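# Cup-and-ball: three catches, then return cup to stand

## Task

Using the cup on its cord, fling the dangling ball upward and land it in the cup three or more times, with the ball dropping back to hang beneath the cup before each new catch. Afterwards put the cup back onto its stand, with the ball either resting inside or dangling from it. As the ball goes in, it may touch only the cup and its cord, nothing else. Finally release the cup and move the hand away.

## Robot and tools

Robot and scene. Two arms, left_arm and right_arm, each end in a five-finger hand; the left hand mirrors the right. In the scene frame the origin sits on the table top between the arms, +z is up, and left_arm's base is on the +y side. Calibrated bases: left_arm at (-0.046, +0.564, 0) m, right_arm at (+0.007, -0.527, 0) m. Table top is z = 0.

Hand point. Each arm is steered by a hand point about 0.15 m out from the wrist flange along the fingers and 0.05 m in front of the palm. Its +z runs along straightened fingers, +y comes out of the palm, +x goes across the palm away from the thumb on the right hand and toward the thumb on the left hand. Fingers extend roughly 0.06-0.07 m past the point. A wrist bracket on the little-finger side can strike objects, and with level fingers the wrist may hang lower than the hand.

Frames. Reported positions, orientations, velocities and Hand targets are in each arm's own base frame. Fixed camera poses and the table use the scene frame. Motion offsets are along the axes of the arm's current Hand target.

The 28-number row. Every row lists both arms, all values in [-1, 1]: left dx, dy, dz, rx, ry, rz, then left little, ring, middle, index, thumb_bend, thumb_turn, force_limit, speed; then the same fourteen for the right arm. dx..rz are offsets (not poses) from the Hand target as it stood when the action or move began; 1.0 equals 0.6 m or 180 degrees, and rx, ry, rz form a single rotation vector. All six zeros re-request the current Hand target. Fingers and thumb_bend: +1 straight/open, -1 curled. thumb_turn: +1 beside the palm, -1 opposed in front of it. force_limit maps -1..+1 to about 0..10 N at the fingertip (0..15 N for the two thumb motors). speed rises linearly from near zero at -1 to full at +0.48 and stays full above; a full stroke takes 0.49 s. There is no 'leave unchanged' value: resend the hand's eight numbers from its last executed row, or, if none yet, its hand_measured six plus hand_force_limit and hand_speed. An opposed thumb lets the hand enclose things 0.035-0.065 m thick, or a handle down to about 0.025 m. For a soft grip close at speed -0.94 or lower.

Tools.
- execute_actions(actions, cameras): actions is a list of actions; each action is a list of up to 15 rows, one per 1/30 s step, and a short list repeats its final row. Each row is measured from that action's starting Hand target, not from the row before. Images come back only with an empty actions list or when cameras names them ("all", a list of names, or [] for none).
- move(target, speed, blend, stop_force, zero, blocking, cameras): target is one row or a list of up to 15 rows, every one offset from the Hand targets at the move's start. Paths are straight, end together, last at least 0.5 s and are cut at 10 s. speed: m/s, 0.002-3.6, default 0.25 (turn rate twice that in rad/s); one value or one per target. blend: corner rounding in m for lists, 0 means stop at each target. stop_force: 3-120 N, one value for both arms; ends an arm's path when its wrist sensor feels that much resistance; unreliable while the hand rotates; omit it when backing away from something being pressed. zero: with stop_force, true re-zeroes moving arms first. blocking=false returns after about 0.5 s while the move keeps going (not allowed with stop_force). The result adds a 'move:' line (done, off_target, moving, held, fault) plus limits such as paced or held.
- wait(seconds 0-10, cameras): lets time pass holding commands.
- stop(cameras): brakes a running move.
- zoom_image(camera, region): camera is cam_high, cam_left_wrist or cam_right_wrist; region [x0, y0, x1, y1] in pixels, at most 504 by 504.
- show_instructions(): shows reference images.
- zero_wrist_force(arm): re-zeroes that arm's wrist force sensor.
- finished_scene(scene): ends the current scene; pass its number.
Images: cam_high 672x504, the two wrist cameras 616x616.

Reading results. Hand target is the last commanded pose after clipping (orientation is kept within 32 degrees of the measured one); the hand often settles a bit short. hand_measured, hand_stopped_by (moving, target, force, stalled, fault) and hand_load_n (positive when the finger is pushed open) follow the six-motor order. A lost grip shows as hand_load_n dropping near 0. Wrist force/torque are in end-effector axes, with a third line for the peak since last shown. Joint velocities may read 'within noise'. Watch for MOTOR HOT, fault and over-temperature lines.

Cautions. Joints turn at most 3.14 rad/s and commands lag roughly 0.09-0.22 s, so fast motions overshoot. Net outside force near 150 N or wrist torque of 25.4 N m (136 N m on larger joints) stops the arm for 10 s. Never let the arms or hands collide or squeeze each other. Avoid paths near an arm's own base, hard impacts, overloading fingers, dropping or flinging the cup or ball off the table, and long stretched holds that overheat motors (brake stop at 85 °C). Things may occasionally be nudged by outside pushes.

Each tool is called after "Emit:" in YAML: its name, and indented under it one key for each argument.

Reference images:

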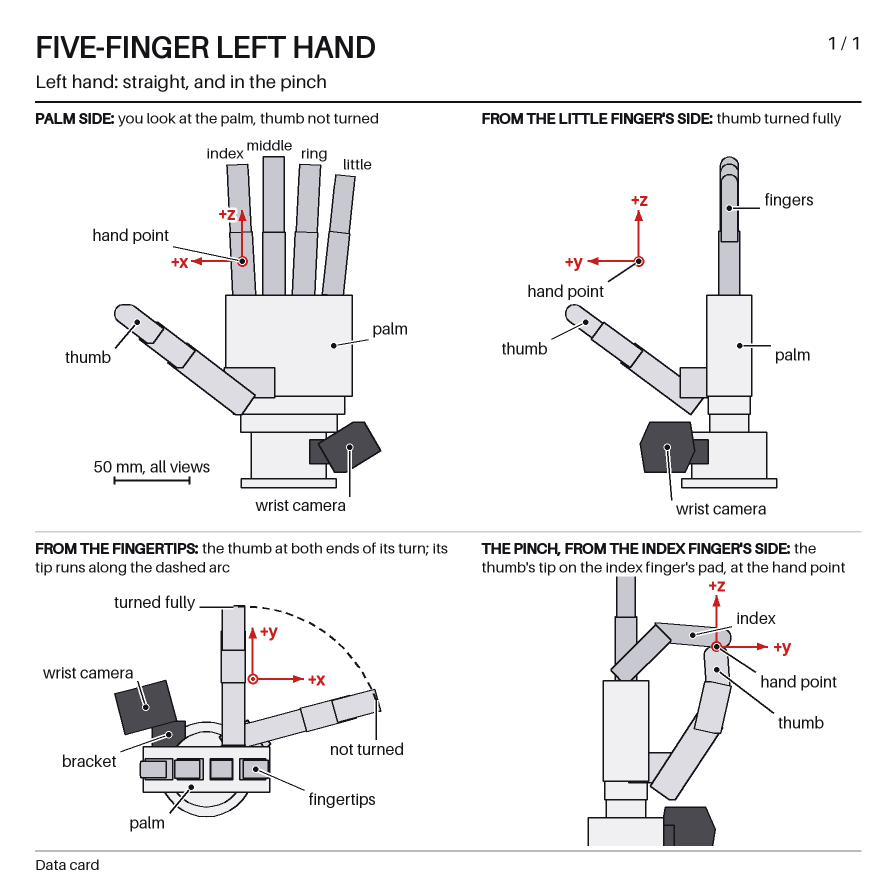

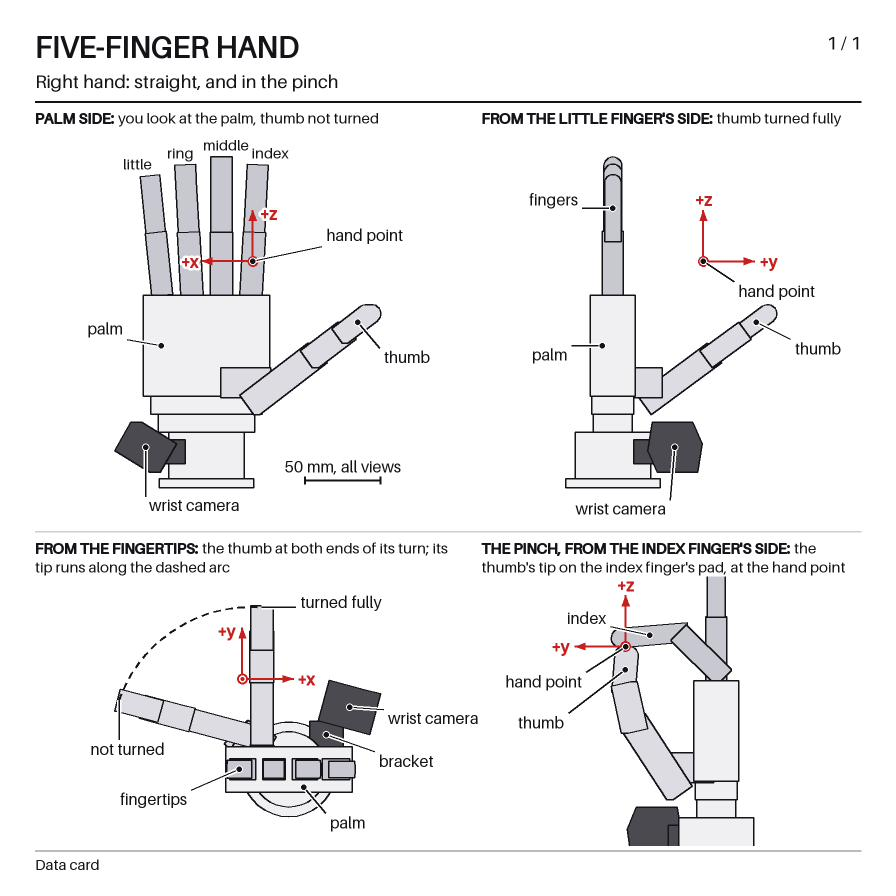

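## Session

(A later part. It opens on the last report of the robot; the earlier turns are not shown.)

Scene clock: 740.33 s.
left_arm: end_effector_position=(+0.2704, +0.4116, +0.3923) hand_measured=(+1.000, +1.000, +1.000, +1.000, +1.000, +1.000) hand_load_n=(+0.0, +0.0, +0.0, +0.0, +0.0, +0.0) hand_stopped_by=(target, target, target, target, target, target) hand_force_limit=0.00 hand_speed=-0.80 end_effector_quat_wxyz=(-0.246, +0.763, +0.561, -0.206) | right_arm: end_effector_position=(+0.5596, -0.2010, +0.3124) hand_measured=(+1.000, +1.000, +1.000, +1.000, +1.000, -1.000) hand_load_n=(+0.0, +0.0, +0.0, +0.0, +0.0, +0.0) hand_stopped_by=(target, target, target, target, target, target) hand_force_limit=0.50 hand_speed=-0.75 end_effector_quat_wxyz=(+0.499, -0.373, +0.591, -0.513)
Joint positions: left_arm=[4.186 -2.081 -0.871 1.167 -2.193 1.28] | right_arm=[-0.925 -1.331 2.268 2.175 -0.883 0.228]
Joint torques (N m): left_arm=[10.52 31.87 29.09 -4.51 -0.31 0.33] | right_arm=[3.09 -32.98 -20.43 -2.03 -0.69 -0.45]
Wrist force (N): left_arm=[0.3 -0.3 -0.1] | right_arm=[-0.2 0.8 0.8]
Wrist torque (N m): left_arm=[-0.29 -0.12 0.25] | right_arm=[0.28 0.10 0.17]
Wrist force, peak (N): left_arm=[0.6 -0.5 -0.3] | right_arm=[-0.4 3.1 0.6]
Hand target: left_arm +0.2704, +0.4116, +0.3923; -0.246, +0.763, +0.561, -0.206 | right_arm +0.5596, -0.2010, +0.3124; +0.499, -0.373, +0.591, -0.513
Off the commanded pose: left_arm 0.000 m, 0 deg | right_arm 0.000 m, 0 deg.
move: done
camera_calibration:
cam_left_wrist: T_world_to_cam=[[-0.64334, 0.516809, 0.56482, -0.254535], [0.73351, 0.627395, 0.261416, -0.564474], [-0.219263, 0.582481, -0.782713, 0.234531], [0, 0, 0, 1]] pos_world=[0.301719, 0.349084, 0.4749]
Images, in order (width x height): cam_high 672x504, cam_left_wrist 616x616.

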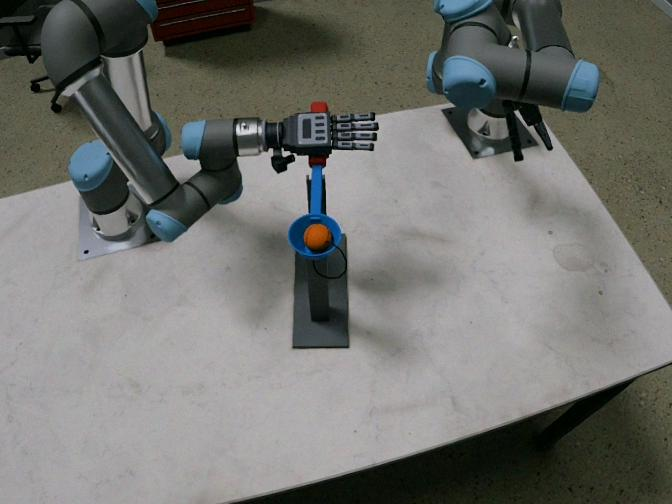

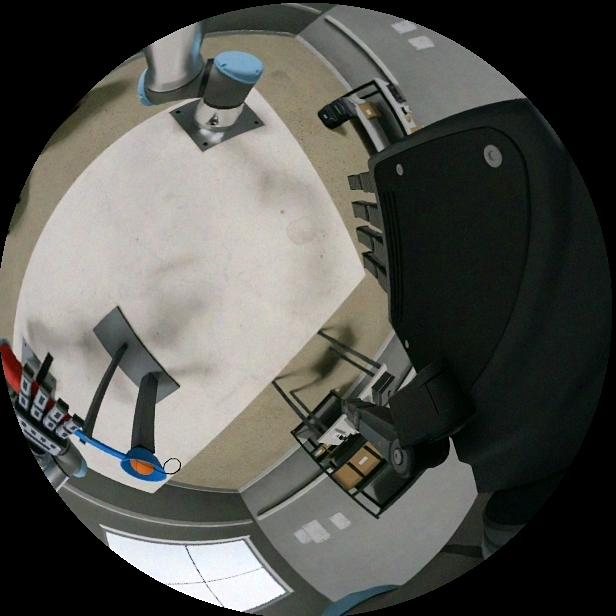

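Emit:
move:
  target:
    - [0,0,0,0,0,0,1,1,1,1,1,1,0,-0.8,-0.0017,-0.0082,0.0002,0,0,0,1,1,1,1,1,-1,0.5,-0.75]
    - [0,0,0,0,0,0,1,1,1,1,1,1,0,-0.8,-0.0017,-0.0112,-0.1830,0,0,0,1,1,1,1,1,-1,0.5,-0.75]
  speed: [0.02, 0.07]
  cameras: ["cam_high", "cam_left_wrist"]

Emit:
zoom_image:
  camera: "cam_high"
  region: [260, 90, 380, 210]

Emit:
zoom_image:
  camera: "cam_high"
  region: [260, 160, 380, 280]

Emit:
zoom_image:
  camera: "cam_left_wrist"
  region: [0, 340, 180, 520]

Scene clock: 750.90 s.
left_arm: end_effector_position=(+0.2704, +0.4116, +0.3923) hand_measured=(+1.000, +1.000, +1.000, +1.000, +1.000, +1.000) hand_load_n=(+0.0, +0.0, +0.0, +0.0, +0.0, +0.0) hand_stopped_by=(target, target, target, target, target, target) hand_force_limit=0.00 hand_speed=-0.80 end_effector_quat_wxyz=(-0.246, +0.763, +0.561, -0.206) | right_arm: end_effector_position=(+0.4526, -0.1756, +0.3167) hand_measured=(+1.000, +1.000, +1.000, +1.000, +1.000, -1.000) hand_load_n=(+0.0, +0.0, +0.0, +0.0, +0.0, +0.0) hand_stopped_by=(target, target, target, target, target, target) hand_force_limit=0.50 hand_speed=-0.75 end_effector_quat_wxyz=(+0.499, -0.373, +0.591, -0.513)
Joint positions: left_arm=[4.186 -2.081 -0.871 1.167 -2.193 1.28] | right_arm=[-1.227 -1.574 2.545 2.128 -0.581 0.244]
Joint torques (N m): left_arm=[10.43 32.28 28.45 -4.49 0.2 0] | right_arm=[-0.4 -1.28 -17.02 0.62 -1.07 -1.03]
Wrist force (N): left_arm=[0.4 -0.3 -0.1] | right_arm=[0.1 1.0 0.8]
Wrist torque (N m): left_arm=[-0.27 -0.12 0.24] | right_arm=[0.32 0.07 0.13]
Wrist force, peak (N): left_arm=[0.7 -0.3 -0.3] | right_arm=[0.2 2.3 0.7]
Hand target: left_arm +0.2704, +0.4116, +0.3923; -0.246, +0.763, +0.561, -0.206 | right_arm +0.4526, -0.1756, +0.3167; +0.499, -0.373, +0.591, -0.513
Off the commanded pose: left_arm 0.000 m, 0 deg | right_arm 0.000 m, 0 deg.
move: done
camera_calibration:
cam_left_wrist: T_world_to_cam=[[-0.64334, 0.516809, 0.56482, -0.254535], [0.73351, 0.627395, 0.261416, -0.564474], [-0.219263, 0.582481, -0.782713, 0.234531], [0, 0, 0, 1]] pos_world=[0.301719, 0.349084, 0.4749]
Images, in order (width x height): cam_high 672x504, cam_left_wrist 616x616.

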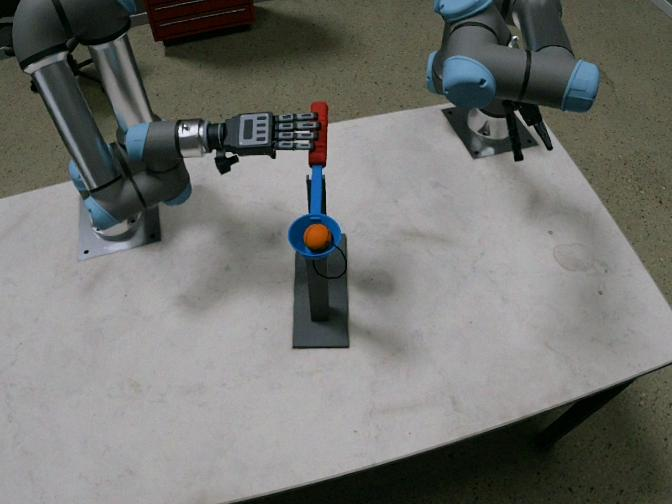

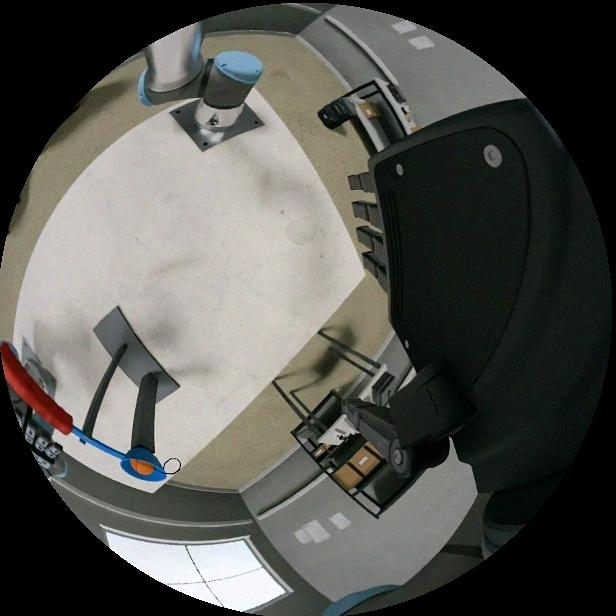

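Scaled by 4.200 from the camera's 672x504 image, which has a finer 960x720 frame.

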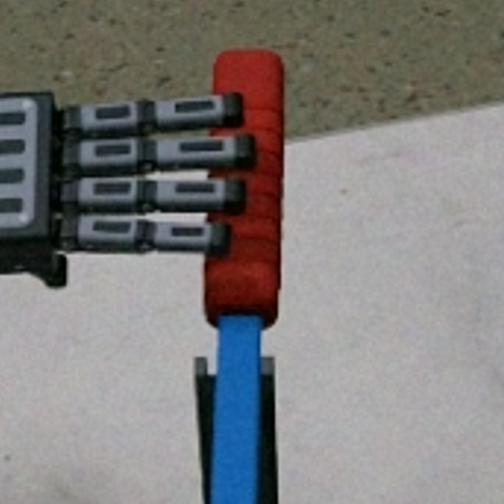

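Scaled by 4.200 from the camera's 672x504 image, which has a finer 960x720 frame.

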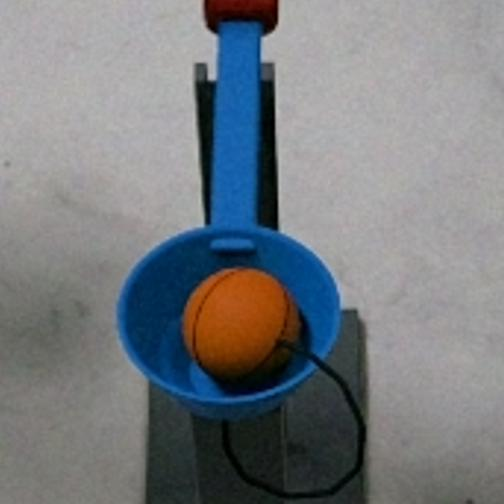

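Scaled by 2.800 from the camera's 616x616 image, which has a finer 880x880 frame.

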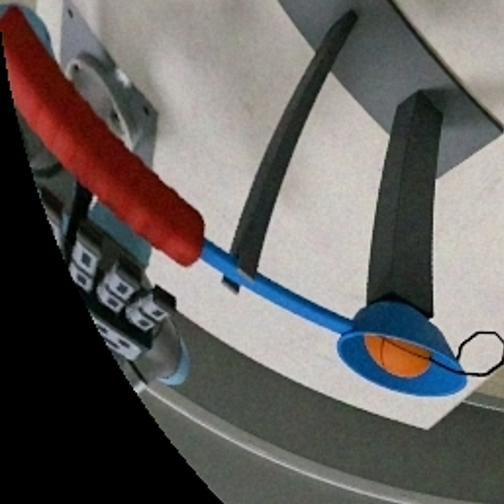

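Emit:
move:
  target: [0,0,0,0,0,0,1,1,1,1,1,1,0,-0.8,-0.0414,-0.1957,0.0046,0,0,0,1,1,1,1,1,-1,0.5,-0.75]
  speed: 0.12
  cameras: ["cam_high", "cam_left_wrist"]

Emit:
zoom_image:
  camera: "cam_high"
  region: [260, 90, 380, 210]

Emit:
zoom_image:
  camera: "cam_left_wrist"
  region: [0, 340, 180, 520]

Scene clock: 757.40 s.
left_arm: end_effector_position=(+0.2704, +0.4116, +0.3923) hand_measured=(+1.000, +1.000, +1.000, +1.000, +1.000, +1.000) hand_load_n=(+0.0, +0.0, +0.0, +0.0, +0.0, +0.5) hand_stopped_by=(target, target, target, target, target, target) hand_force_limit=0.00 hand_speed=-0.80 end_effector_quat_wxyz=(-0.246, +0.763, +0.561, -0.206) | right_arm: end_effector_position=(+0.4526, -0.1757, +0.4367) hand_measured=(+1.000, +1.000, +1.000, +1.000, +1.000, -1.000) hand_load_n=(+0.0, +0.0, +0.0, +0.0, +0.0, +0.0) hand_stopped_by=(target, target, target, target, target, target) hand_force_limit=0.50 hand_speed=-0.75 end_effector_quat_wxyz=(+0.499, -0.373, +0.591, -0.513)
Joint positions: left_arm=[4.186 -2.081 -0.871 1.167 -2.193 1.28] | right_arm=[-1.227 -1.872 2.362 2.609 -0.581 0.244]
Joint torques (N m): left_arm=[10.16 31.81 28.22 -4.5 0.35 -0.21] | right_arm=[9.25 3.77 -18.13 -0.07 -2.12 1.5]
Wrist force (N): left_arm=[0.5 -0.2 0.0] | right_arm=[-0.3 0.7 0.7]
Wrist torque (N m): left_arm=[-0.26 -0.14 0.25] | right_arm=[0.28 0.13 0.17]
Wrist force, peak (N): left_arm=[0.7 -0.3 -0.5] | right_arm=[0.0 2.3 0.6]
Hand target: left_arm +0.2704, +0.4116, +0.3923; -0.246, +0.763, +0.561, -0.206 | right_arm +0.4526, -0.1757, +0.4367; +0.499, -0.373, +0.591, -0.513
Off the commanded pose: left_arm 0.000 m, 0 deg | right_arm 0.000 m, 0 deg.
move: done
camera_calibration:
cam_left_wrist: T_world_to_cam=[[-0.64334, 0.516809, 0.56482, -0.254535], [0.73351, 0.627395, 0.261416, -0.564474], [-0.219263, 0.582481, -0.782713, 0.234531], [0, 0, 0, 1]] pos_world=[0.301719, 0.349084, 0.4749]
Images, in order (width x height): cam_high 672x504, cam_left_wrist 616x616.

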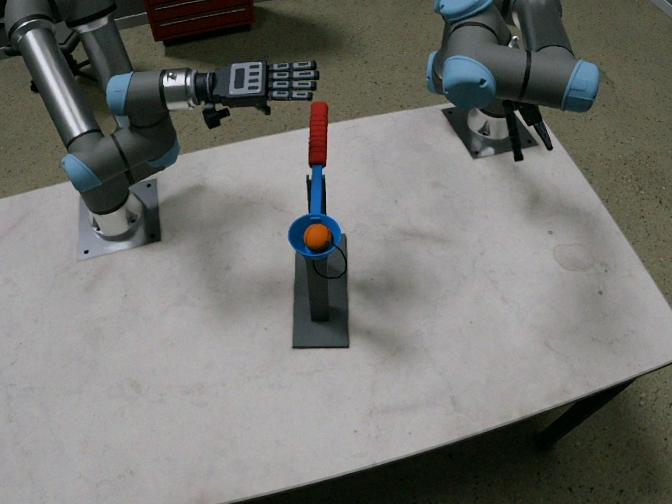

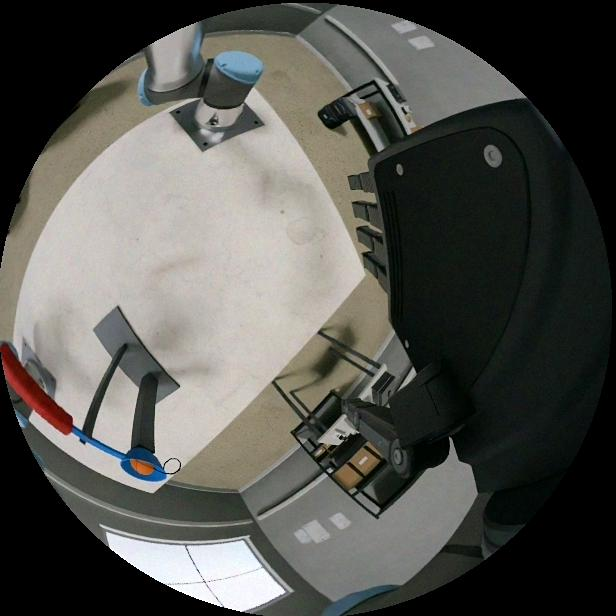

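Scaled by 4.200 from the camera's 672x504 image, which has a finer 960x720 frame.

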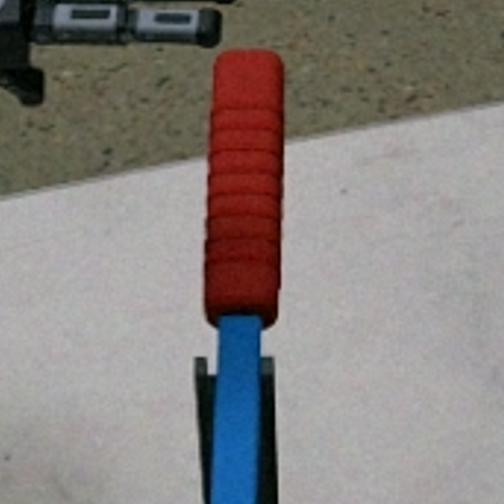

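Scaled by 2.800 from the camera's 616x616 image, which has a finer 880x880 frame.

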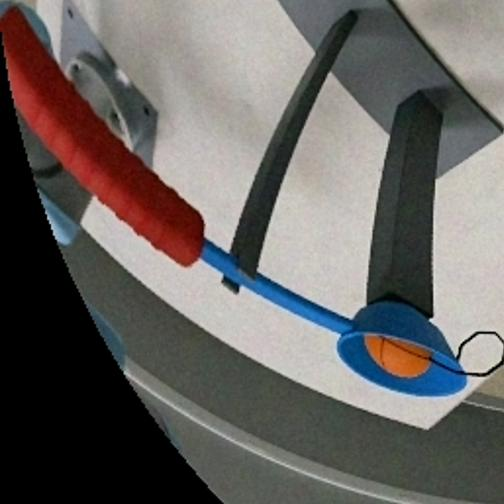

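Emit:
finished_scene:
  scene: 2

The scene is finished: the task was done.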